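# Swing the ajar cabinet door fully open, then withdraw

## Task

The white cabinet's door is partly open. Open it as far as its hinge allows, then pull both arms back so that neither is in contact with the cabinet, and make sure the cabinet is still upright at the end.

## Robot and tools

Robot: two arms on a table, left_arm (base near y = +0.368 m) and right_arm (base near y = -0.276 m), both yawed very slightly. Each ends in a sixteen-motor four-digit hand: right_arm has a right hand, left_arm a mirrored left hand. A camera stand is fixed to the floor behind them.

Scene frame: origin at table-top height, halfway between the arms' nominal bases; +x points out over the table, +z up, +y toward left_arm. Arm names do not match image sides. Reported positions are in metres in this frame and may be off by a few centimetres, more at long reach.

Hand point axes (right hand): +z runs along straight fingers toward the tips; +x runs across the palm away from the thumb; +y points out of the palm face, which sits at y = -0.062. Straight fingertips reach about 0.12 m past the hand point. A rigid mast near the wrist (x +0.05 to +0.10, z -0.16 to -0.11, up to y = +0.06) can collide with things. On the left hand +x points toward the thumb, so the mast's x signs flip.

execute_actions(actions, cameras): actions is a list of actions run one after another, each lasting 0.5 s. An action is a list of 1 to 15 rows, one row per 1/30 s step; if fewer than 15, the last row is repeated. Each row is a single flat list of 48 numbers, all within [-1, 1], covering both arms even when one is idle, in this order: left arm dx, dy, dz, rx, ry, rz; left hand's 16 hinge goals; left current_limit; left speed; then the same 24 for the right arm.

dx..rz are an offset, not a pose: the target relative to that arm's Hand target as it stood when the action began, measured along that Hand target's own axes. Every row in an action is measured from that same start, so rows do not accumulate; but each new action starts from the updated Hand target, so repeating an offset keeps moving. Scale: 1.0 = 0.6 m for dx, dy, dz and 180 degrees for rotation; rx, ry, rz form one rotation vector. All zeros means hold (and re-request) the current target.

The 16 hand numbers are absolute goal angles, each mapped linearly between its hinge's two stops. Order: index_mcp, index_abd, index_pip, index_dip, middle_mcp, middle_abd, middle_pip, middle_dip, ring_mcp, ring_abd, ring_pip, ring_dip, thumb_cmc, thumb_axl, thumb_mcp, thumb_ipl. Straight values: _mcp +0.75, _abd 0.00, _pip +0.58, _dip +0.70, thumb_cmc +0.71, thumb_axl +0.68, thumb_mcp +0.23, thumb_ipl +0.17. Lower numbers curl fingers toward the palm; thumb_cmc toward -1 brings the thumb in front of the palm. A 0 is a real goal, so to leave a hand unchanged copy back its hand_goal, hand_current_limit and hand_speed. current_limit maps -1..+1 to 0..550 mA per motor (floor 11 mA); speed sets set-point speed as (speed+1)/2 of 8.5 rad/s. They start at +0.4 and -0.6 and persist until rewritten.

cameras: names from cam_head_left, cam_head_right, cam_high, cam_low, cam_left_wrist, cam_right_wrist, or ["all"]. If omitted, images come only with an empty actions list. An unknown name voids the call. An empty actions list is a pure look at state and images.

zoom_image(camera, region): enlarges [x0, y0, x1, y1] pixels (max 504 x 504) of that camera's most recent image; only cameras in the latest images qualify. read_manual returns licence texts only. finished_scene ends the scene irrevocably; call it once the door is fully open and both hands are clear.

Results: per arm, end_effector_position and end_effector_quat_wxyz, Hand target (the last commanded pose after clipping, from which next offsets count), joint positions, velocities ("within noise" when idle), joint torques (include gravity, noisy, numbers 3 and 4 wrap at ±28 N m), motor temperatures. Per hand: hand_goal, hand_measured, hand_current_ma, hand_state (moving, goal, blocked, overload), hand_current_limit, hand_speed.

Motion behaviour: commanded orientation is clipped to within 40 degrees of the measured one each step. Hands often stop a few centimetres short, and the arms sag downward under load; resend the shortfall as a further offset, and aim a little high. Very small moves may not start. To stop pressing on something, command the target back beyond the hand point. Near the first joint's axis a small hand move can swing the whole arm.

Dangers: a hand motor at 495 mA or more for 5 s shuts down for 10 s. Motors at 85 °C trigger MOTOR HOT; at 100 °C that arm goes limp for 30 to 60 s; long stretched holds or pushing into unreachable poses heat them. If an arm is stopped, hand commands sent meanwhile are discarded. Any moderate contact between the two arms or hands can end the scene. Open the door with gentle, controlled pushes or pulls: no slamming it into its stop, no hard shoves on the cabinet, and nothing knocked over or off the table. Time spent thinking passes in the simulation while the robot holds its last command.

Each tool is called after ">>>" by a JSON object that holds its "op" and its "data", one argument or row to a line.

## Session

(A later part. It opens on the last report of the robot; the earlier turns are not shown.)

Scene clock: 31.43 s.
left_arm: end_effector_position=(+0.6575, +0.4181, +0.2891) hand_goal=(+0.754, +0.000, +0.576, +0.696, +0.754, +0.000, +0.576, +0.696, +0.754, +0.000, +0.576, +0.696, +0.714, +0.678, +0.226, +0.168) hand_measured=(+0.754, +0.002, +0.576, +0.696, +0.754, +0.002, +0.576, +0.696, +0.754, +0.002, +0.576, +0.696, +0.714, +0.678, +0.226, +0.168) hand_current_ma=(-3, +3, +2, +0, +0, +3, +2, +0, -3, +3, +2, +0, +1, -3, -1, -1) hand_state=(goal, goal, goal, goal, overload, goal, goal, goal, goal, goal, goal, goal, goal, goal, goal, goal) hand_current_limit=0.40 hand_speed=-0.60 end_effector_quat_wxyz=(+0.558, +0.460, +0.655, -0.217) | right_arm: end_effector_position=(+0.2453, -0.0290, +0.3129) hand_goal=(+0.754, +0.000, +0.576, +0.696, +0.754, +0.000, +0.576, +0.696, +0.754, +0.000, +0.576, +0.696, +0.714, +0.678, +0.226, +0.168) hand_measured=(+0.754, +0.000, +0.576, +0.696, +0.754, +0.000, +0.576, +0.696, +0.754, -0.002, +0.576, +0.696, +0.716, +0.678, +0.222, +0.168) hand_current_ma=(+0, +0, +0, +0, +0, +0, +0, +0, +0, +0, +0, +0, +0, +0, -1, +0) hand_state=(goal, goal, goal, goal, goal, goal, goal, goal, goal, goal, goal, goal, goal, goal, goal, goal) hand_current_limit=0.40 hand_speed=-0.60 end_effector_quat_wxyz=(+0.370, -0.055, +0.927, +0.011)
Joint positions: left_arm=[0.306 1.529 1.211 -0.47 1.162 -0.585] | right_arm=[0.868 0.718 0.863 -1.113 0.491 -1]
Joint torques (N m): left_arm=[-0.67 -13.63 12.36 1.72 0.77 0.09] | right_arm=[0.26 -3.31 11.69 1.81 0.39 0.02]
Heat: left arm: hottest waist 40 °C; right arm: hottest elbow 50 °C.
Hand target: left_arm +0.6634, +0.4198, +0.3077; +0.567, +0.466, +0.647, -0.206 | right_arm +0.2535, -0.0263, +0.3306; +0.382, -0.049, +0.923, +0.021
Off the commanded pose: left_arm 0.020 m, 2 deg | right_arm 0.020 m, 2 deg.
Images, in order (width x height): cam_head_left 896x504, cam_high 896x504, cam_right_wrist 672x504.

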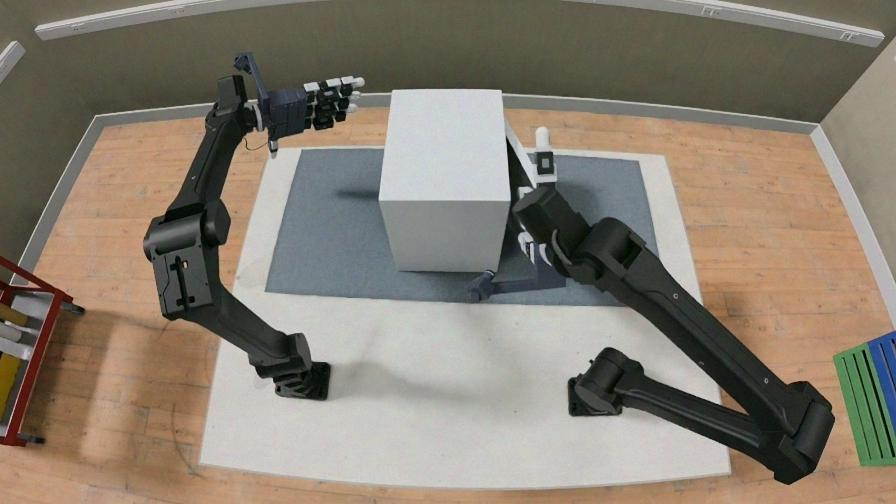

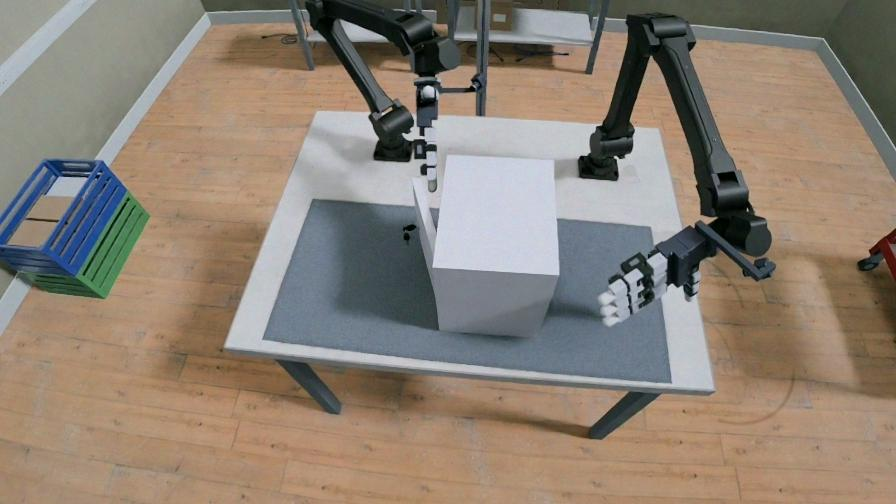

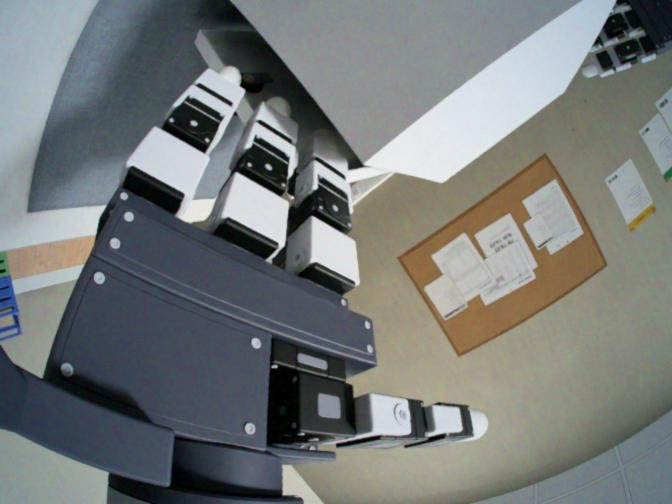

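>>> {"op": "execute_actions", "data": {
  "actions": [
    [[0,0,0,0,0,0,0.754,0,0.576,0.696,0.754,0,0.576,0.696,0.754,0,0.576,0.696,0.714,0.678,0.226,0.168,0.4,-0.6,0.0037,-0.0321,-0.0037,-0.006,0,-0.006,0.754,0,0.576,0.696,0.754,0,0.576,0.696,0.754,0,0.576,0.696,0.714,0.678,0.226,0.168,0.6,-0.6],[0,0,0,0,0,0,0.754,0,0.576,0.696,0.754,0,0.576,0.696,0.754,0,0.576,0.696,0.714,0.678,0.226,0.168,0.4,-0.6,0.0074,-0.0643,-0.0074,-0.0118,0,-0.0118,0.754,0,0.576,0.696,0.754,0,0.576,0.696,0.754,0,0.576,0.696,0.714,0.678,0.226,0.168,0.6,-0.6]],
    [[0,0,0,0,0,0,0.754,0,0.576,0.696,0.754,0,0.576,0.696,0.754,0,0.576,0.696,0.714,0.678,0.226,0.168,0.4,-0.6,0.0049,-0.0318,-0.0049,-0.006,0,-0.006,0.754,0,0.576,0.696,0.754,0,0.576,0.696,0.754,0,0.576,0.696,0.714,0.678,0.226,0.168,0.6,-0.6],[0,0,0,0,0,0,0.754,0,0.576,0.696,0.754,0,0.576,0.696,0.754,0,0.576,0.696,0.714,0.678,0.226,0.168,0.4,-0.6,0.0098,-0.0636,-0.0098,-0.0118,0,-0.0118,0.754,0,0.576,0.696,0.754,0,0.576,0.696,0.754,0,0.576,0.696,0.714,0.678,0.226,0.168,0.6,-0.6]]
  ],
  "cameras": ["cam_right_wrist","cam_head_left","cam_high"]
}}

Scene clock: 35.97 s.
left_arm: end_effector_position=(+0.6575, +0.4181, +0.2891) hand_goal=(+0.754, +0.000, +0.576, +0.696, +0.754, +0.000, +0.576, +0.696, +0.754, +0.000, +0.576, +0.696, +0.714, +0.678, +0.226, +0.168) hand_measured=(+0.754, +0.002, +0.576, +0.696, +0.754, +0.002, +0.576, +0.696, +0.754, +0.002, +0.576, +0.696, +0.714, +0.678, +0.226, +0.168) hand_current_ma=(-3, +3, +2, +0, +0, +3, +2, +0, -3, +3, +2, +0, +1, -3, -1, -1) hand_state=(goal, goal, goal, goal, overload, goal, goal, goal, goal, goal, goal, goal, goal, goal, goal, goal) hand_current_limit=0.40 hand_speed=-0.60 end_effector_quat_wxyz=(+0.558, +0.460, +0.655, -0.217) | right_arm: end_effector_position=(+0.2461, -0.1016, +0.3366) hand_goal=(+0.754, +0.000, +0.576, +0.696, +0.754, +0.000, +0.576, +0.696, +0.754, +0.000, +0.576, +0.696, +0.714, +0.678, +0.226, +0.168) hand_measured=(+0.752, -0.004, +0.574, +0.694, +0.754, +0.000, +0.576, +0.696, +0.754, -0.002, +0.576, +0.696, +0.714, +0.678, +0.222, +0.168) hand_current_ma=(-1, -1, -1, -1, +0, +0, +0, +0, +0, +0, +0, +0, +0, +0, -1, +0) hand_state=(goal, goal, goal, goal, goal, goal, goal, goal, goal, goal, goal, goal, goal, goal, goal, goal) hand_current_limit=0.60 hand_speed=-0.60 end_effector_quat_wxyz=(+0.379, -0.097, +0.919, +0.043)
Joint positions: left_arm=[0.306 1.529 1.211 -0.47 1.162 -0.585] | right_arm=[0.434 0.562 0.845 -1.081 0.136 -1.426]
Joint torques (N m): left_arm=[-0.67 -13.63 12.36 1.72 0.77 0.09] | right_arm=[0.32 -2.14 8.29 2.18 0.07 0.02]
Heat: left arm: hottest elbow 40 °C; right arm: hottest elbow 50 °C.
Hand target: left_arm +0.6634, +0.4198, +0.3077; +0.567, +0.466, +0.647, -0.206 | right_arm +0.2492, -0.1043, +0.3304; +0.380, -0.097, +0.919, +0.040
Off the commanded pose: left_arm 0.020 m, 2 deg | right_arm 0.007 m, 0 deg.
Images, in order (width x height): cam_head_left 896x504, cam_high 896x504, cam_right_wrist 672x504.

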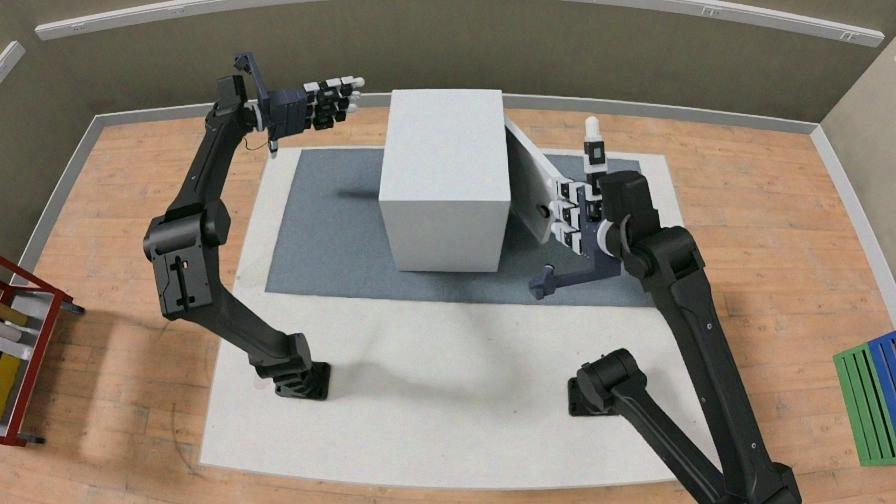

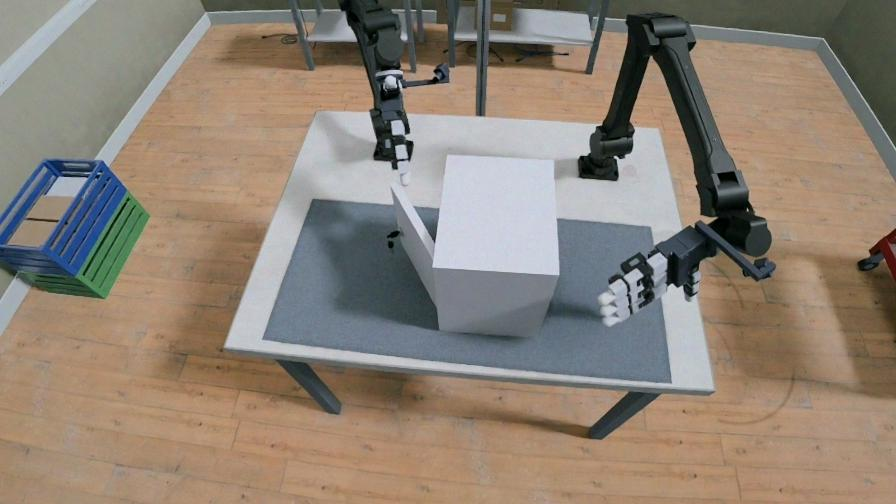

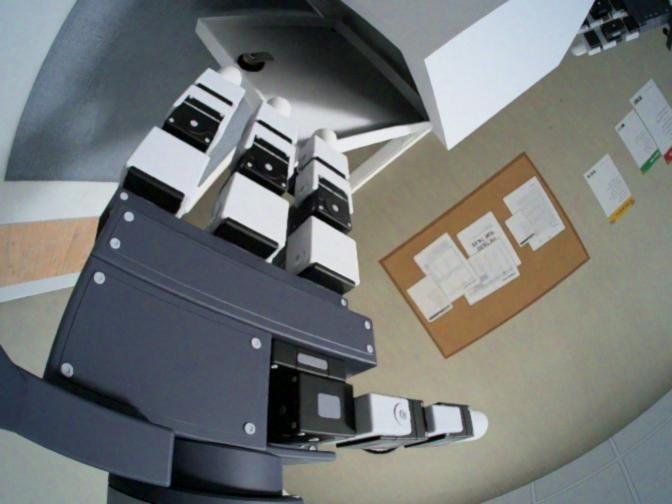

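>>> {"op": "execute_actions", "data": {
  "actions": [
    [[0,0,0,0,0,0,0.754,0,0.576,0.696,0.754,0,0.576,0.696,0.754,0,0.576,0.696,0.714,0.678,0.226,0.168,0.4,-0.6,0.008,-0.0264,0.0097,-0.006,0,-0.006,0.754,0,0.576,0.696,0.754,0,0.576,0.696,0.754,0,0.576,0.696,0.714,0.678,0.226,0.168,0.6,-0.6],[0,0,0,0,0,0,0.754,0,0.576,0.696,0.754,0,0.576,0.696,0.754,0,0.576,0.696,0.714,0.678,0.226,0.168,0.4,-0.6,0.016,-0.0528,0.0194,-0.0118,0,-0.0118,0.754,0,0.576,0.696,0.754,0,0.576,0.696,0.754,0,0.576,0.696,0.714,0.678,0.226,0.168,0.6,-0.6]],
    [[0,0,0,0,0,0,0.754,0,0.576,0.696,0.754,0,0.576,0.696,0.754,0,0.576,0.696,0.714,0.678,0.226,0.168,0.4,-0.6,0.0088,-0.0265,0.0088,-0.006,0,-0.006,0.754,0,0.576,0.696,0.754,0,0.576,0.696,0.754,0,0.576,0.696,0.714,0.678,0.226,0.168,0.6,-0.6],[0,0,0,0,0,0,0.754,0,0.576,0.696,0.754,0,0.576,0.696,0.754,0,0.576,0.696,0.714,0.678,0.226,0.168,0.4,-0.6,0.0177,-0.053,0.0177,-0.0118,0,-0.0118,0.754,0,0.576,0.696,0.754,0,0.576,0.696,0.754,0,0.576,0.696,0.714,0.678,0.226,0.168,0.6,-0.6]],
    [[0,0,0,0,0,0,0.754,0,0.576,0.696,0.754,0,0.576,0.696,0.754,0,0.576,0.696,0.714,0.678,0.226,0.168,0.4,-0.6,-0.0027,-0.0286,0.0027,-0.007,0,-0.007,0.754,0,0.576,0.696,0.754,0,0.576,0.696,0.754,0,0.576,0.696,0.714,0.678,0.226,0.168,0.6,-0.6],[0,0,0,0,0,0,0.754,0,0.576,0.696,0.754,0,0.576,0.696,0.754,0,0.576,0.696,0.714,0.678,0.226,0.168,0.4,-0.6,-0.0054,-0.0572,0.0054,-0.0138,0,-0.0138,0.754,0,0.576,0.696,0.754,0,0.576,0.696,0.754,0,0.576,0.696,0.714,0.678,0.226,0.168,0.6,-0.6]],
    [[0,0,0,0,0,0,0.754,0,0.576,0.696,0.754,0,0.576,0.696,0.754,0,0.576,0.696,0.714,0.678,0.226,0.168,0.4,-0.6,-0.0015,-0.0288,0.0015,-0.007,0,-0.007,0.754,0,0.576,0.696,0.754,0,0.576,0.696,0.754,0,0.576,0.696,0.714,0.678,0.226,0.168,0.6,-0.6],[0,0,0,0,0,0,0.754,0,0.576,0.696,0.754,0,0.576,0.696,0.754,0,0.576,0.696,0.714,0.678,0.226,0.168,0.4,-0.6,-0.0029,-0.0575,0.0029,-0.0138,0,-0.0138,0.754,0,0.576,0.696,0.754,0,0.576,0.696,0.754,0,0.576,0.696,0.714,0.678,0.226,0.168,0.6,-0.6]]
  ],
  "cameras": ["cam_right_wrist","cam_head_left","cam_high"]
}}

Scene clock: 39.40 s.
left_arm: end_effector_position=(+0.6575, +0.4181, +0.2891) hand_goal=(+0.754, +0.000, +0.576, +0.696, +0.754, +0.000, +0.576, +0.696, +0.754, +0.000, +0.576, +0.696, +0.714, +0.678, +0.226, +0.168) hand_measured=(+0.754, +0.002, +0.576, +0.696, +0.754, +0.002, +0.576, +0.696, +0.754, +0.002, +0.576, +0.696, +0.714, +0.678, +0.226, +0.168) hand_current_ma=(-3, +3, +2, +0, +0, +3, +2, +0, -3, +3, +2, +0, +1, -3, -1, -1) hand_state=(goal, goal, goal, goal, overload, goal, goal, goal, goal, goal, goal, goal, goal, goal, goal, goal) hand_current_limit=0.40 hand_speed=-0.60 end_effector_quat_wxyz=(+0.558, +0.460, +0.655, -0.217) | right_arm: end_effector_position=(+0.2852, -0.2200, +0.2793) hand_goal=(+0.754, +0.000, +0.576, +0.696, +0.754, +0.000, +0.576, +0.696, +0.754, +0.000, +0.576, +0.696, +0.714, +0.678, +0.226, +0.168) hand_measured=(+0.752, +0.000, +0.574, +0.694, +0.754, -0.002, +0.576, +0.696, +0.754, -0.002, +0.576, +0.696, +0.714, +0.678, +0.222, +0.168) hand_current_ma=(+0, +0, -1, -1, +0, +0, +0, +0, +0, +0, +0, +0, +0, +0, -1, +0) hand_state=(goal, goal, goal, goal, goal, goal, goal, goal, goal, goal, goal, goal, goal, goal, goal, goal) hand_current_limit=0.60 hand_speed=-0.60 end_effector_quat_wxyz=(+0.358, -0.153, +0.917, +0.089)
Joint positions: left_arm=[0.306 1.529 1.211 -0.47 1.162 -0.585] | right_arm=[-0.329 0.758 0.775 -0.989 -0.492 -2.099]
Joint torques (N m): left_arm=[-0.67 -13.68 12.36 1.72 0.77 0.1] | right_arm=[0.62 -3.84 12.78 1.72 -0.46 0.04]
Motor temperatures (°C): left_arm=[39 34 40 40 37 30] | right_arm=[37 40 51 32 38 36]
Heat: left arm: hottest elbow 40 °C; right arm: hottest elbow 51 °C.
Hand target: left_arm +0.6634, +0.4198, +0.3077; +0.567, +0.466, +0.647, -0.206 | right_arm +0.2955, -0.2280, +0.3004; +0.373, -0.201, +0.902, +0.083
Off the commanded pose: left_arm 0.020 m, 2 deg | right_arm 0.025 m, 6 deg.
joint sent to its limit (right arm) — joint 6 (wrist roll), lower limit. The joint targets are off in orientation, not in position.
Images, in order (width x height): cam_head_left 896x504, cam_high 896x504, cam_right_wrist 672x504.

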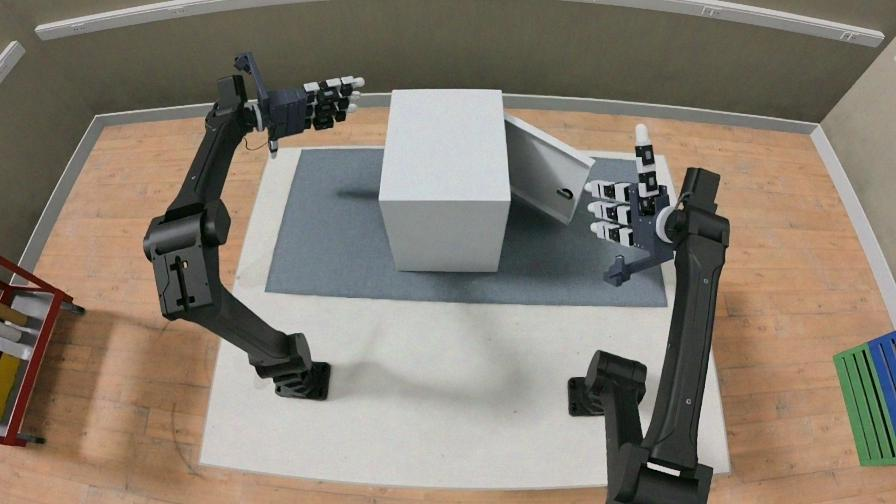

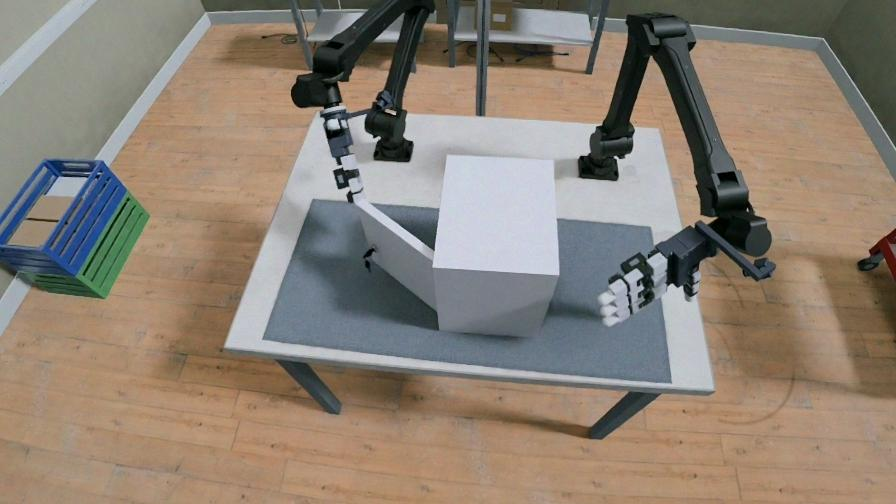

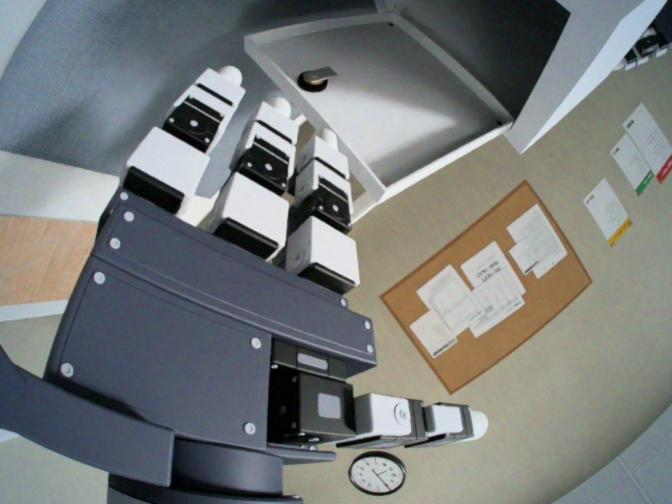

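>>> {"op": "execute_actions", "data": {
  "actions": [
    [[0,0,0,0,0,0,0.754,0,0.576,0.696,0.754,0,0.576,0.696,0.754,0,0.576,0.696,0.714,0.678,0.226,0.168,0.4,-0.6,-0.0106,0.0372,0.0106,0.01,0,0.01,0.754,0,0.576,0.696,0.754,0,0.576,0.696,0.754,0,0.576,0.696,0.714,0.678,0.226,0.168,0.6,-0.6],[0,0,0,0,0,0,0.754,0,0.576,0.696,0.754,0,0.576,0.696,0.754,0,0.576,0.696,0.714,0.678,0.226,0.168,0.4,-0.6,-0.0212,0.0743,0.0212,0.0197,0,0.0197,0.754,0,0.576,0.696,0.754,0,0.576,0.696,0.754,0,0.576,0.696,0.714,0.678,0.226,0.168,0.6,-0.6]],
    [[0,0,0,0,0,0,0.754,0,0.576,0.696,0.754,0,0.576,0.696,0.754,0,0.576,0.696,0.714,0.678,0.226,0.168,0.4,-0.6,-0.03,-0.0157,0.03,0,0,0,0.754,0,0.576,0.696,0.754,0,0.576,0.696,0.754,0,0.576,0.696,0.714,0.678,0.226,0.168,0.6,-0.6],[0,0,0,0,0,0,0.754,0,0.576,0.696,0.754,0,0.576,0.696,0.754,0,0.576,0.696,0.714,0.678,0.226,0.168,0.4,-0.6,-0.0609,-0.0313,0.0609,0,0,0,0.754,0,0.576,0.696,0.754,0,0.576,0.696,0.754,0,0.576,0.696,0.714,0.678,0.226,0.168,0.6,-0.6]]
  ],
  "cameras": ["cam_right_wrist","cam_head_left","cam_high"]
}}

Scene clock: 42.30 s.
left_arm: end_effector_position=(+0.6575, +0.4181, +0.2891) hand_goal=(+0.754, +0.000, +0.576, +0.696, +0.754, +0.000, +0.576, +0.696, +0.754, +0.000, +0.576, +0.696, +0.714, +0.678, +0.226, +0.168) hand_measured=(+0.754, +0.002, +0.576, +0.696, +0.754, +0.002, +0.576, +0.696, +0.754, +0.002, +0.576, +0.696, +0.714, +0.678, +0.226, +0.168) hand_current_ma=(-3, +3, +2, +0, +0, +3, +2, +0, -3, +3, +2, +0, +1, -3, -1, -1) hand_state=(goal, goal, goal, goal, overload, goal, goal, goal, goal, goal, goal, goal, goal, goal, goal, goal) hand_current_limit=0.40 hand_speed=-0.60 end_effector_quat_wxyz=(+0.558, +0.460, +0.655, -0.217) | right_arm: end_effector_position=(+0.3297, -0.1823, +0.2654) hand_goal=(+0.754, +0.000, +0.576, +0.696, +0.754, +0.000, +0.576, +0.696, +0.754, +0.000, +0.576, +0.696, +0.714, +0.678, +0.226, +0.168) hand_measured=(+0.756, -0.008, +0.578, +0.698, +0.754, -0.002, +0.576, +0.696, +0.754, -0.002, +0.576, +0.696, +0.714, +0.678, +0.222, +0.168) hand_current_ma=(+0, -4, +1, +1, +0, +0, +0, +0, +0, +0, +0, +0, +0, +0, -1, +0) hand_state=(goal, goal, goal, goal, goal, goal, goal, goal, goal, goal, goal, goal, goal, goal, goal, goal) hand_current_limit=0.60 hand_speed=-0.60 end_effector_quat_wxyz=(+0.343, -0.156, +0.923, +0.076)
Joint positions: left_arm=[0.306 1.529 1.211 -0.47 1.162 -0.585] | right_arm=[-0.11 0.864 0.798 -0.857 -0.331 -1.927]
Joint torques (N m): left_arm=[-0.67 -13.63 12.36 1.72 0.77 0.09] | right_arm=[2.55 -5.6 14.39 1.88 -0.16 0.23]
Heat: left arm: hottest elbow 41 °C; right arm: hottest elbow 52 °C.
Hand target: left_arm +0.6634, +0.4198, +0.3077; +0.567, +0.466, +0.647, -0.206 | right_arm +0.3478, -0.1799, +0.3003; +0.377, -0.161, +0.910, +0.067
Off the commanded pose: left_arm 0.020 m, 2 deg | right_arm 0.039 m, 4 deg.
Images, in order (width x height): cam_head_left 896x504, cam_high 896x504, cam_right_wrist 672x504.

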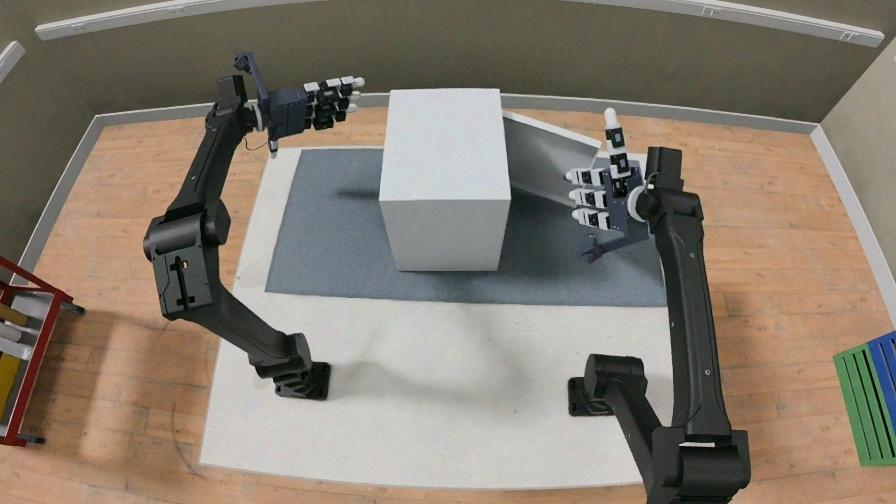

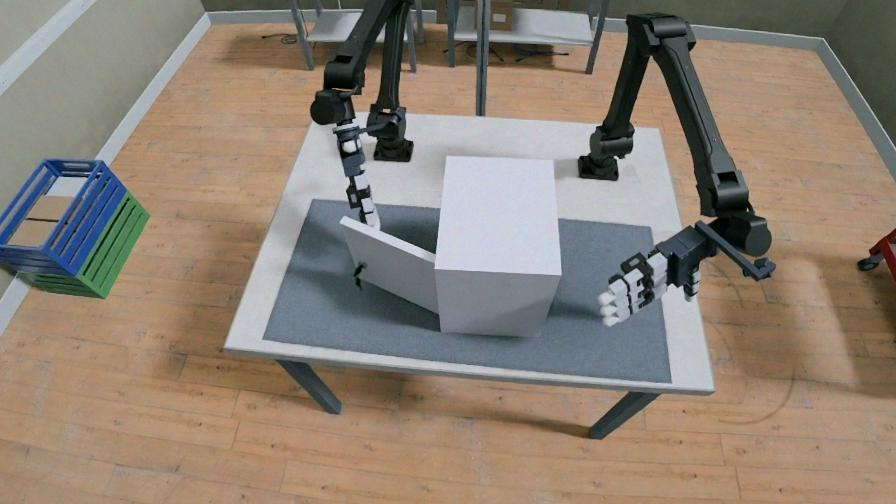

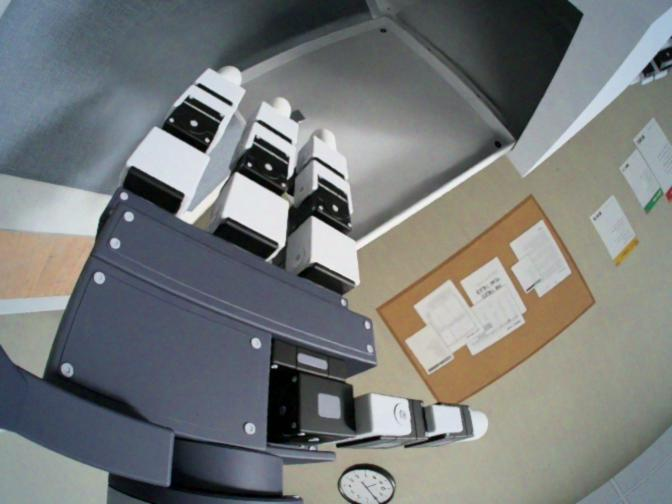

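>>> {"op": "execute_actions", "data": {
  "actions": [
    [[0,0,0,0,0,0,0.754,0,0.576,0.696,0.754,0,0.576,0.696,0.754,0,0.576,0.696,0.714,0.678,0.226,0.168,0.4,-0.6,-0.0145,-0.0184,0.0086,0,0,0,0.754,0,0.576,0.696,0.754,0,0.576,0.696,0.754,0,0.576,0.696,0.714,0.678,0.226,0.168,0.6,-0.6],[0,0,0,0,0,0,0.754,0,0.576,0.696,0.754,0,0.576,0.696,0.754,0,0.576,0.696,0.714,0.678,0.226,0.168,0.4,-0.6,-0.029,-0.0368,0.0172,0,0,0,0.754,0,0.576,0.696,0.754,0,0.576,0.696,0.754,0,0.576,0.696,0.714,0.678,0.226,0.168,0.6,-0.6]],
    [[0,0,0,0,0,0,0.754,0,0.576,0.696,0.754,0,0.576,0.696,0.754,0,0.576,0.696,0.714,0.678,0.226,0.168,0.4,-0.6,-0.029,-0.0368,0.0172,0,0,0,0.754,0,0.576,0.696,0.754,0,0.576,0.696,0.754,0,0.576,0.696,0.714,0.678,0.226,0.168,0.6,-0.6]],
    [[0,0,0,0,0,0,0.754,0,0.576,0.696,0.754,0,0.576,0.696,0.754,0,0.576,0.696,0.714,0.678,0.226,0.168,0.4,-0.6,-0.0273,-0.0313,0.0155,0,0,0,0.754,0,0.576,0.696,0.754,0,0.576,0.696,0.754,0,0.576,0.696,0.714,0.678,0.226,0.168,0.6,-0.6]],
    [[0,0,0,0,0,0,0.754,0,0.576,0.696,0.754,0,0.576,0.696,0.754,0,0.576,0.696,0.714,0.678,0.226,0.168,0.4,-0.6,-0.0273,-0.0313,0.0155,0,0,0,0.754,0,0.576,0.696,0.754,0,0.576,0.696,0.754,0,0.576,0.696,0.714,0.678,0.226,0.168,0.6,-0.6]]
  ],
  "cameras": ["cam_right_wrist","cam_head_left","cam_high"]
}}

Scene clock: 46.60 s.
left_arm: end_effector_position=(+0.6575, +0.4181, +0.2891) hand_goal=(+0.754, +0.000, +0.576, +0.696, +0.754, +0.000, +0.576, +0.696, +0.754, +0.000, +0.576, +0.696, +0.714, +0.678, +0.226, +0.168) hand_measured=(+0.754, +0.002, +0.576, +0.696, +0.754, +0.002, +0.576, +0.696, +0.754, +0.002, +0.576, +0.696, +0.714, +0.678, +0.226, +0.168) hand_current_ma=(-3, +3, +2, +0, +0, +3, +2, +0, -3, +3, +2, +0, +1, -3, -1, -1) hand_state=(goal, goal, goal, goal, overload, goal, goal, goal, goal, goal, goal, goal, goal, goal, goal, goal) hand_current_limit=0.40 hand_speed=-0.60 end_effector_quat_wxyz=(+0.558, +0.460, +0.655, -0.217) | right_arm: end_effector_position=(+0.4254, -0.2209, +0.2911) hand_goal=(+0.754, +0.000, +0.576, +0.696, +0.754, +0.000, +0.576, +0.696, +0.754, +0.000, +0.576, +0.696, +0.714, +0.678, +0.226, +0.168) hand_measured=(+0.744, -0.016, +0.570, +0.694, +0.754, -0.002, +0.576, +0.696, +0.754, -0.002, +0.576, +0.696, +0.714, +0.678, +0.222, +0.168) hand_current_ma=(-7, -9, -2, +0, +0, +0, +0, +0, +0, +0, +0, +0, +0, +0, -1, +0) hand_state=(goal, goal, goal, goal, goal, goal, goal, goal, goal, goal, goal, goal, goal, goal, goal, goal) hand_current_limit=0.60 hand_speed=-0.60 end_effector_quat_wxyz=(+0.346, -0.157, +0.921, +0.082)
Joint positions: left_arm=[0.306 1.529 1.211 -0.47 1.162 -0.585] | right_arm=[-0.188 1.156 1.044 -0.829 -0.393 -1.99]
Joint torques (N m): left_arm=[-0.67 -13.63 12.36 1.72 0.77 0.09] | right_arm=[0.44 -8.94 14.61 1.74 -0.34 0.01]
Heat: left arm: hottest elbow 41 °C; right arm: hottest elbow 54 °C.
Hand target: left_arm +0.6634, +0.4198, +0.3077; +0.567, +0.466, +0.647, -0.206 | right_arm +0.4469, -0.2307, +0.3203; +0.377, -0.161, +0.910, +0.067
Off the commanded pose: left_arm 0.020 m, 2 deg | right_arm 0.038 m, 4 deg.
Images, in order (width x height): cam_head_left 896x504, cam_high 896x504, cam_right_wrist 672x504.

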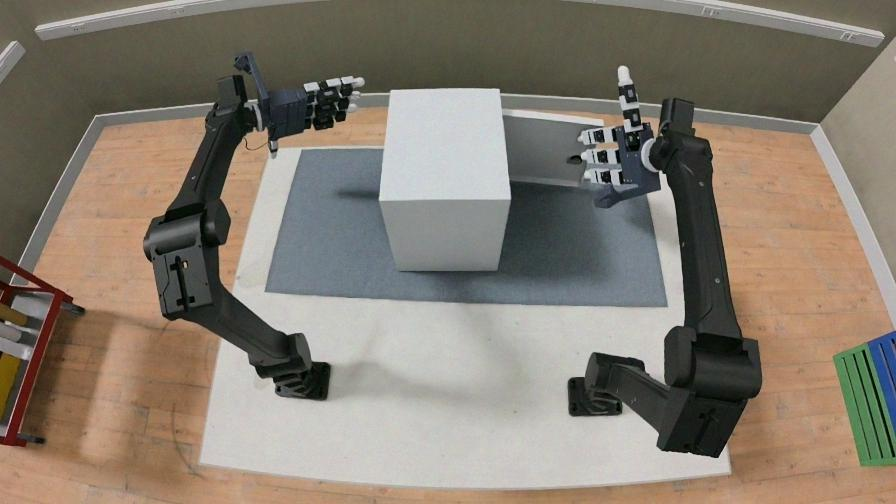

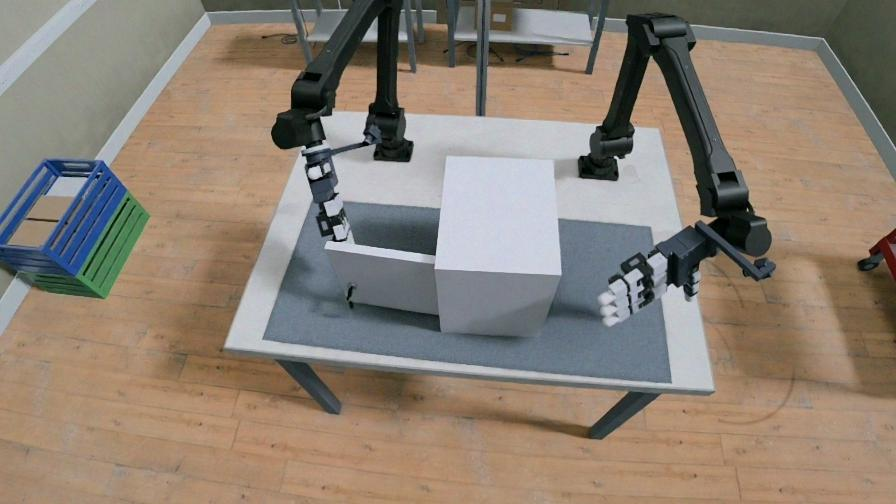

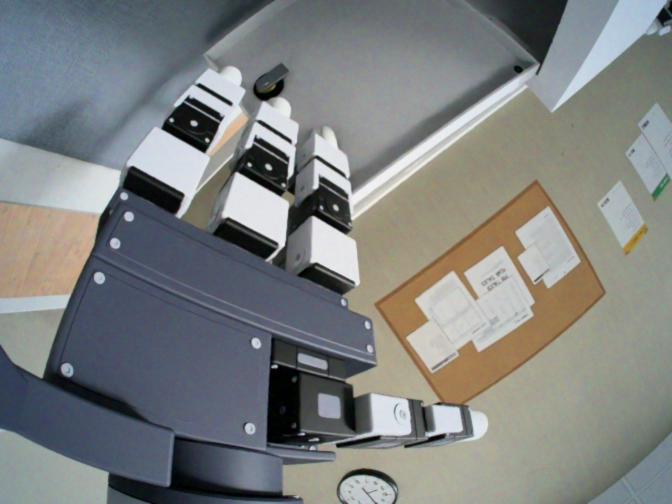

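>>> {"op": "execute_actions", "data": {
  "actions": [
    [[0,0,0,0,0,0,0.754,0,0.576,0.696,0.754,0,0.576,0.696,0.754,0,0.576,0.696,0.714,0.678,0.226,0.168,0.4,-0.6,-0.0351,-0.0233,0.0281,0,0,0,0.754,0,0.576,0.696,0.754,0,0.576,0.696,0.754,0,0.576,0.696,0.714,0.678,0.226,0.168,0.6,-0.6]],
    [[0,0,0,0,0,0,0.754,0,0.576,0.696,0.754,0,0.576,0.696,0.754,0,0.576,0.696,0.714,0.678,0.226,0.168,0.4,-0.6,-0.0351,-0.0233,0.0281,0,0,0,0.754,0,0.576,0.696,0.754,0,0.576,0.696,0.754,0,0.576,0.696,0.714,0.678,0.226,0.168,0.6,-0.6]],
    [[0,0,0,0,0,0,0.754,0,0.576,0.696,0.754,0,0.576,0.696,0.754,0,0.576,0.696,0.714,0.678,0.226,0.168,0.4,-0.6,-0.0375,-0.014,0.0305,0,0,0,0.754,0,0.576,0.696,0.754,0,0.576,0.696,0.754,0,0.576,0.696,0.714,0.678,0.226,0.168,0.6,-0.6]],
    [[0,0,0,0,0,0,0.754,0,0.576,0.696,0.754,0,0.576,0.696,0.754,0,0.576,0.696,0.714,0.678,0.226,0.168,0.4,-0.6,-0.0375,-0.014,0.0305,0,0,0,0.754,0,0.576,0.696,0.754,0,0.576,0.696,0.754,0,0.576,0.696,0.714,0.678,0.226,0.168,0.6,-0.6]]
  ],
  "cameras": ["cam_right_wrist","cam_head_left","cam_high"]
}}

Scene clock: 49.87 s.
left_arm: end_effector_position=(+0.6575, +0.4181, +0.2891) hand_goal=(+0.754, +0.000, +0.576, +0.696, +0.754, +0.000, +0.576, +0.696, +0.754, +0.000, +0.576, +0.696, +0.714, +0.678, +0.226, +0.168) hand_measured=(+0.754, +0.002, +0.576, +0.696, +0.754, +0.002, +0.576, +0.696, +0.754, +0.002, +0.576, +0.696, +0.714, +0.678, +0.226, +0.168) hand_current_ma=(-3, +3, +2, +0, +0, +3, +2, +0, -3, +3, +2, +0, +1, -3, -1, -1) hand_state=(goal, goal, goal, goal, overload, goal, goal, goal, goal, goal, goal, goal, goal, goal, goal, goal) hand_current_limit=0.40 hand_speed=-0.60 end_effector_quat_wxyz=(+0.558, +0.460, +0.655, -0.217) | right_arm: end_effector_position=(+0.5427, -0.2332, +0.3059) hand_goal=(+0.754, +0.000, +0.576, +0.696, +0.754, +0.000, +0.576, +0.696, +0.754, +0.000, +0.576, +0.696, +0.714, +0.678, +0.226, +0.168) hand_measured=(+0.734, -0.012, +0.566, +0.694, +0.754, -0.002, +0.576, +0.696, +0.754, -0.002, +0.576, +0.696, +0.714, +0.678, +0.222, +0.168) hand_current_ma=(-21, -7, -5, -1, +0, +0, +0, +0, +0, +0, +0, +0, +0, +0, -1, +0) hand_state=(blocked, goal, goal, goal, goal, goal, goal, goal, goal, goal, goal, goal, goal, goal, goal, goal) hand_current_limit=0.60 hand_speed=-0.60 end_effector_quat_wxyz=(+0.353, -0.163, +0.918, +0.076)
Joint positions: left_arm=[0.306 1.529 1.211 -0.47 1.162 -0.585] | right_arm=[-0.16 1.456 1.354 -0.815 -0.374 -1.978]
Joint torques (N m): left_arm=[-0.67 -13.63 12.34 1.72 0.77 0.09] | right_arm=[2.08 -13.45 14.97 1.5 0.01 0.29]
Motor temperatures (°C): left_arm=[39 34 42 40 36 30] | right_arm=[37 40 55 32 38 35]
Heat: left arm: hottest elbow 42 °C; right arm: hottest elbow 55 °C.
Hand target: left_arm +0.6634, +0.4198, +0.3077; +0.567, +0.466, +0.647, -0.206 | right_arm +0.5667, -0.2345, +0.3320; +0.376, -0.161, +0.910, +0.067
Off the commanded pose: left_arm 0.020 m, 2 deg | right_arm 0.036 m, 3 deg.
Images, in order (width x height): cam_head_left 896x504, cam_high 896x504, cam_right_wrist 672x504.

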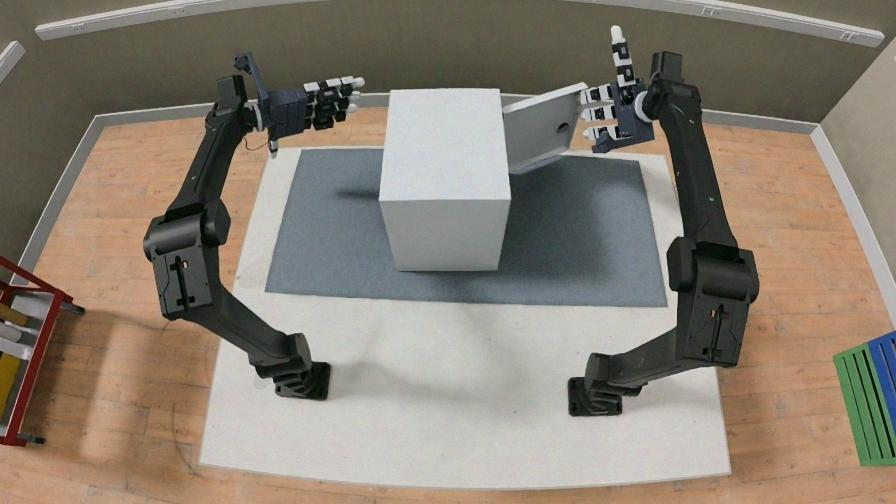

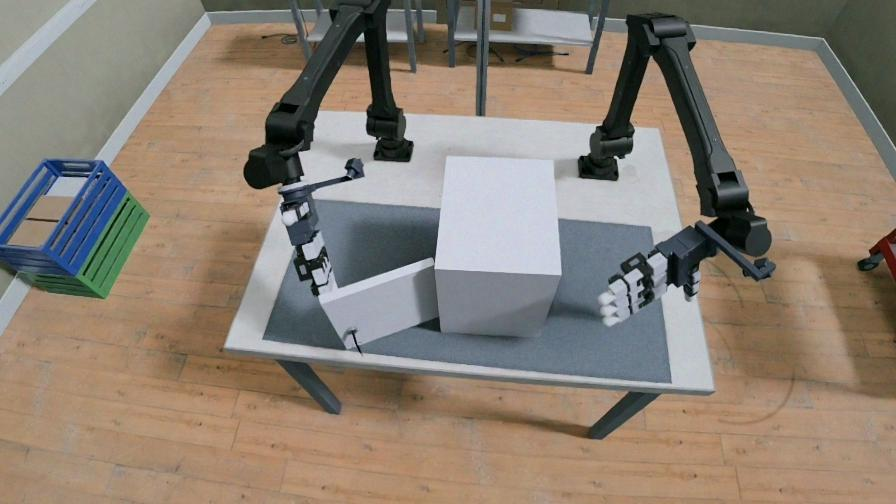

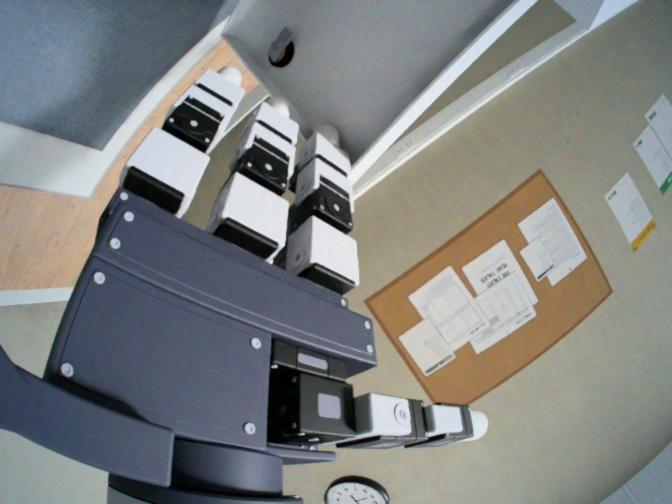

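>>> {"op": "execute_actions", "data": {
  "actions": [
    [[0,0,0,0,0,0,0.754,0,0.576,0.696,0.754,0,0.576,0.696,0.754,0,0.576,0.696,0.714,0.678,0.226,0.168,0.4,-0.6,0.0045,0.0555,-0.0045,0,0,0,0.754,0,0.576,0.696,0.754,0,0.576,0.696,0.754,0,0.576,0.696,0.714,0.678,0.226,0.168,0.6,-0.6]],
    [[0,0,0,0,0,0,0.754,0,0.576,0.696,0.754,0,0.576,0.696,0.754,0,0.576,0.696,0.714,0.678,0.226,0.168,0.4,-0.6,-0.0121,0.047,0.0121,0,0,0,0.754,0,0.576,0.696,0.754,0,0.576,0.696,0.754,0,0.576,0.696,0.714,0.678,0.226,0.168,0.6,-0.6]],
    [[0,0,0,0,0,0,0.754,0,0.576,0.696,0.754,0,0.576,0.696,0.754,0,0.576,0.696,0.714,0.678,0.226,0.168,0.4,-0.6,-0.0471,-0.0012,0.0401,0,0,0,0.754,0,0.576,0.696,0.754,0,0.576,0.696,0.754,0,0.576,0.696,0.714,0.678,0.226,0.168,0.6,-0.6]]
  ],
  "cameras": ["cam_right_wrist","cam_head_left","cam_high"]
}}

Scene clock: 52.97 s.
left_arm: end_effector_position=(+0.6575, +0.4181, +0.2891) hand_goal=(+0.754, +0.000, +0.576, +0.696, +0.754, +0.000, +0.576, +0.696, +0.754, +0.000, +0.576, +0.696, +0.714, +0.678, +0.226, +0.168) hand_measured=(+0.754, +0.002, +0.576, +0.696, +0.754, +0.002, +0.576, +0.696, +0.754, +0.002, +0.576, +0.696, +0.714, +0.678, +0.226, +0.168) hand_current_ma=(-3, +3, +2, +0, +0, +3, +2, +0, -3, +3, +2, +0, +1, -3, -1, -1) hand_state=(goal, goal, goal, goal, overload, goal, goal, goal, goal, goal, goal, goal, goal, goal, goal, goal) hand_current_limit=0.40 hand_speed=-0.60 end_effector_quat_wxyz=(+0.558, +0.460, +0.655, -0.217) | right_arm: end_effector_position=(+0.5621, -0.1781, +0.3088) hand_goal=(+0.754, +0.000, +0.576, +0.696, +0.754, +0.000, +0.576, +0.696, +0.754, +0.000, +0.576, +0.696, +0.714, +0.678, +0.226, +0.168) hand_measured=(+0.774, -0.032, +0.586, +0.698, +0.754, -0.002, +0.576, +0.696, +0.754, -0.002, +0.576, +0.696, +0.714, +0.678, +0.222, +0.168) hand_current_ma=(+20, -30, +6, +0, +0, +0, +0, +0, +0, +0, +0, +0, +0, +0, -1, +0) hand_state=(blocked, blocked, goal, goal, goal, goal, goal, goal, goal, goal, goal, goal, goal, goal, goal, goal) hand_current_limit=0.60 hand_speed=-0.60 end_effector_quat_wxyz=(+0.347, -0.149, +0.924, +0.065)
Joint positions: left_arm=[0.306 1.529 1.211 -0.47 1.162 -0.585] | right_arm=[-0.031 1.475 1.386 -0.8 -0.261 -1.852]
Joint torques (N m): left_arm=[-0.62 -13.63 12.34 1.7 0.77 0.09] | right_arm=[3.72 -13.39 15.02 2.17 -0.35 0.19]
Motor temperatures (°C): left_arm=[39 34 42 40 36 30] | right_arm=[37 40 56 32 38 35]
Heat: left arm: hottest elbow 42 °C; right arm: hottest elbow 56 °C.
Hand target: left_arm +0.6634, +0.4198, +0.3077; +0.567, +0.466, +0.647, -0.206 | right_arm +0.5867, -0.1626, +0.3352; +0.377, -0.161, +0.910, +0.067
Off the commanded pose: left_arm 0.020 m, 2 deg | right_arm 0.039 m, 4 deg.
Images, in order (width x height): cam_head_left 896x504, cam_high 896x504, cam_right_wrist 672x504.

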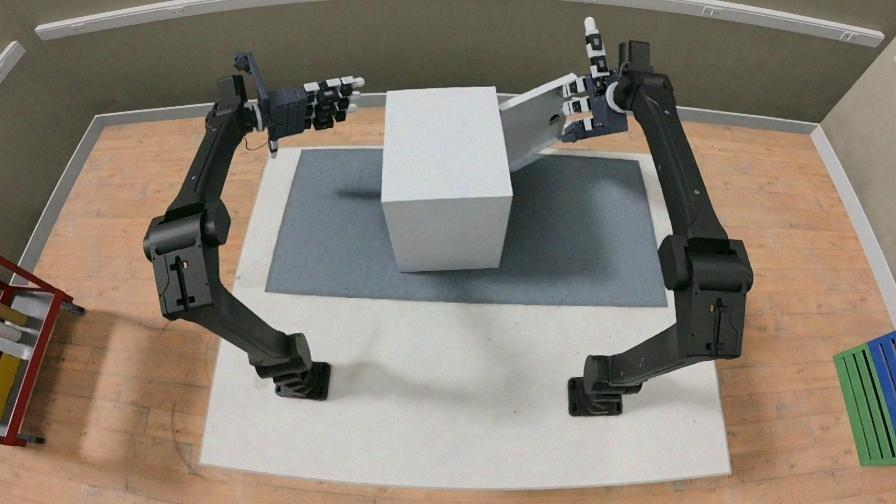

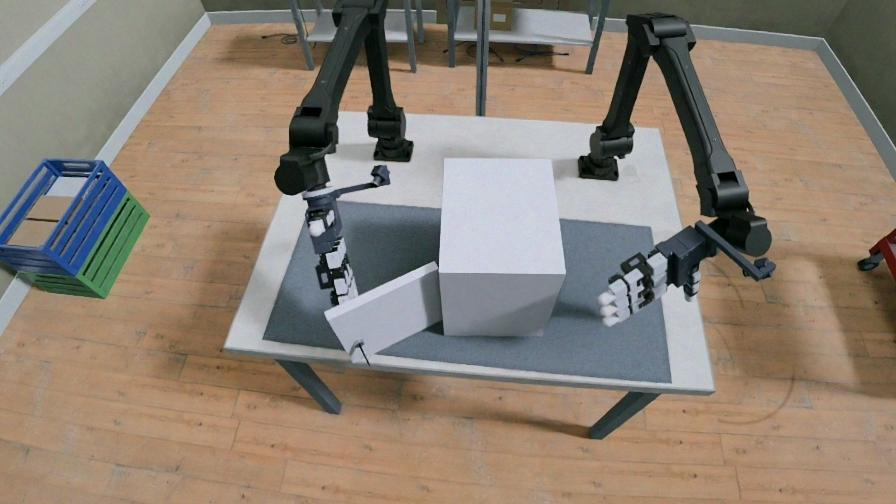

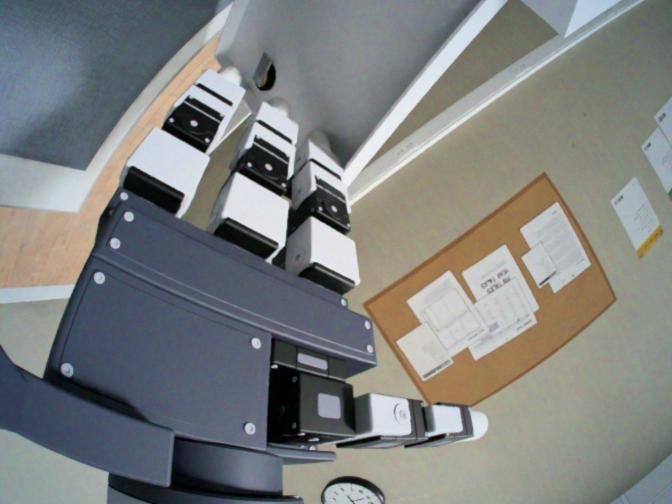

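>>> {"op": "zoom_image", "data": {
  "camera": "cam_head_left",
  "region": [370, 60, 620, 200]
}}

>>> {"op": "zoom_image", "data": {
  "camera": "cam_high",
  "region": [290, 200, 500, 380]
}}

Scaled by 2.016.

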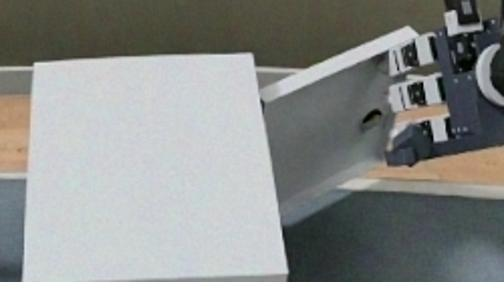

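Scaled by 2.400.

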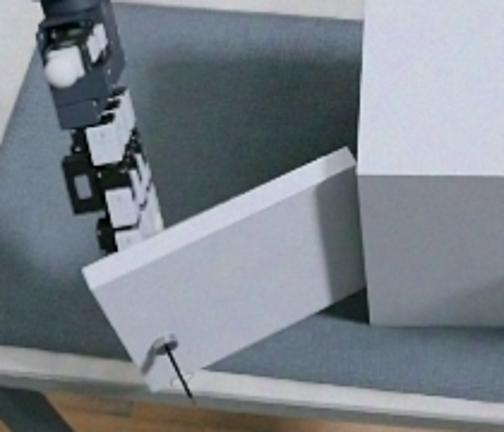

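>>> {"op": "execute_actions", "data": {
  "actions": [
    [[0,0,0,0,0,0,0.754,0,0.576,0.696,0.754,0,0.576,0.696,0.754,0,0.576,0.696,0.714,0.678,0.226,0.168,0.4,-0.6,-0.0233,0.0075,0.0233,0,0,0,0.754,0,0.576,0.696,0.754,0,0.576,0.696,0.754,0,0.576,0.696,0.714,0.678,0.226,0.168,0.6,-0.6]]
  ],
  "cameras": ["cam_right_wrist","cam_head_left","cam_high"]
}}

>>> {"op": "zoom_image", "data": {
  "camera": "cam_head_left",
  "region": [370, 60, 620, 200]
}}

>>> {"op": "zoom_image", "data": {
  "camera": "cam_high",
  "region": [290, 200, 500, 380]
}}

Scene clock: 56.50 s.
left_arm: end_effector_position=(+0.6575, +0.4181, +0.2891) hand_goal=(+0.754, +0.000, +0.576, +0.696, +0.754, +0.000, +0.576, +0.696, +0.754, +0.000, +0.576, +0.696, +0.714, +0.678, +0.226, +0.168) hand_measured=(+0.754, +0.002, +0.576, +0.696, +0.754, +0.002, +0.576, +0.696, +0.754, +0.002, +0.576, +0.696, +0.714, +0.678, +0.226, +0.168) hand_current_ma=(-3, +3, +2, +0, +0, +3, +2, +0, -3, +3, +2, +0, +1, -3, -1, -1) hand_state=(goal, goal, goal, goal, overload, goal, goal, goal, goal, goal, goal, goal, goal, goal, goal, goal) hand_current_limit=0.40 hand_speed=-0.60 end_effector_quat_wxyz=(+0.558, +0.460, +0.655, -0.217) | right_arm: end_effector_position=(+0.5789, -0.1663, +0.3085) hand_goal=(+0.754, +0.000, +0.576, +0.696, +0.754, +0.000, +0.576, +0.696, +0.754, +0.000, +0.576, +0.696, +0.714, +0.678, +0.226, +0.168) hand_measured=(+0.768, -0.034, +0.584, +0.698, +0.754, -0.002, +0.576, +0.696, +0.754, -0.002, +0.576, +0.696, +0.714, +0.678, +0.222, +0.168) hand_current_ma=(+12, -34, +4, +0, +0, +0, +0, +0, +0, +0, +0, +0, +0, +0, -1, +0) hand_state=(goal, blocked, goal, goal, goal, goal, goal, goal, goal, goal, goal, goal, goal, goal, goal, goal) hand_current_limit=0.60 hand_speed=-0.60 end_effector_quat_wxyz=(+0.347, -0.151, +0.923, +0.066)
Joint positions: left_arm=[0.306 1.529 1.211 -0.47 1.162 -0.585] | right_arm=[-0.006 1.518 1.433 -0.8 -0.247 -1.836]
Joint torques (N m): left_arm=[-0.67 -13.63 12.34 1.72 0.78 0.09] | right_arm=[3.49 -14.1 15.13 2.14 -0.27 0.2]
Motor temperatures (°C): left_arm=[39 35 42 40 36 30] | right_arm=[37 40 58 32 38 35]
Heat: left arm: hottest elbow 42 °C; right arm: hottest elbow 58 °C.
Hand target: left_arm +0.6634, +0.4198, +0.3077; +0.567, +0.466, +0.647, -0.206 | right_arm +0.6037, -0.1516, +0.3352; +0.377, -0.161, +0.910, +0.067
Off the commanded pose: left_arm 0.020 m, 2 deg | right_arm 0.039 m, 4 deg.
Images, in order (width x height): cam_head_left 896x504, cam_high 896x504, cam_right_wrist 672x504.

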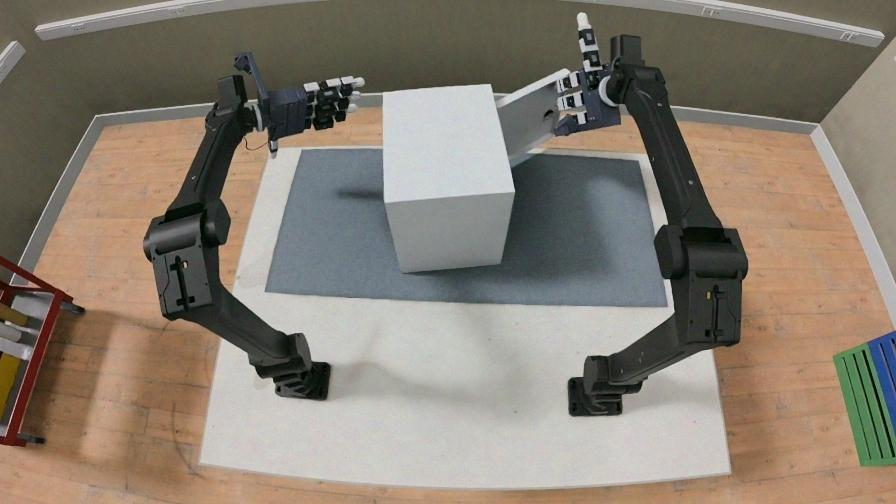

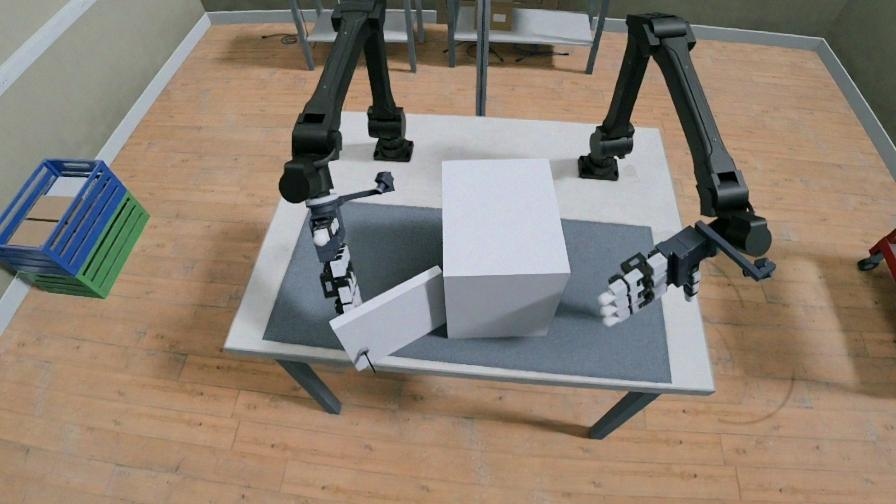

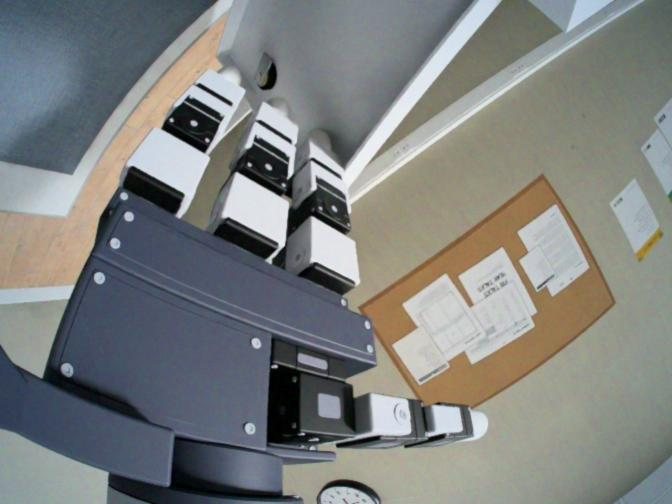

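Scaled by 2.016.

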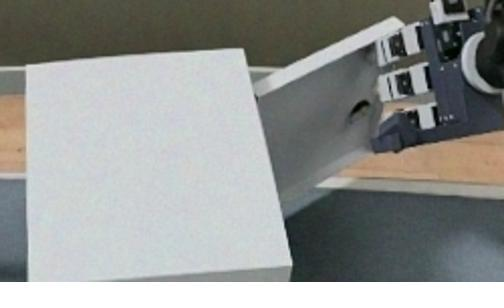

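Scaled by 2.400.

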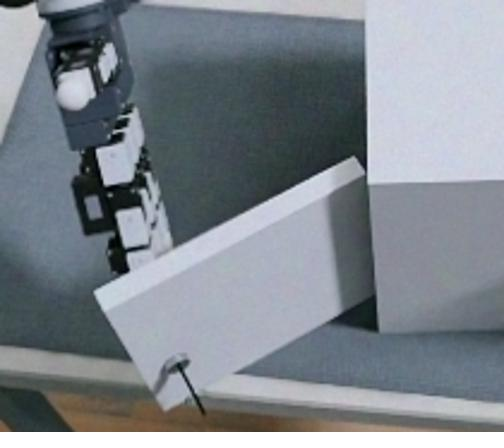

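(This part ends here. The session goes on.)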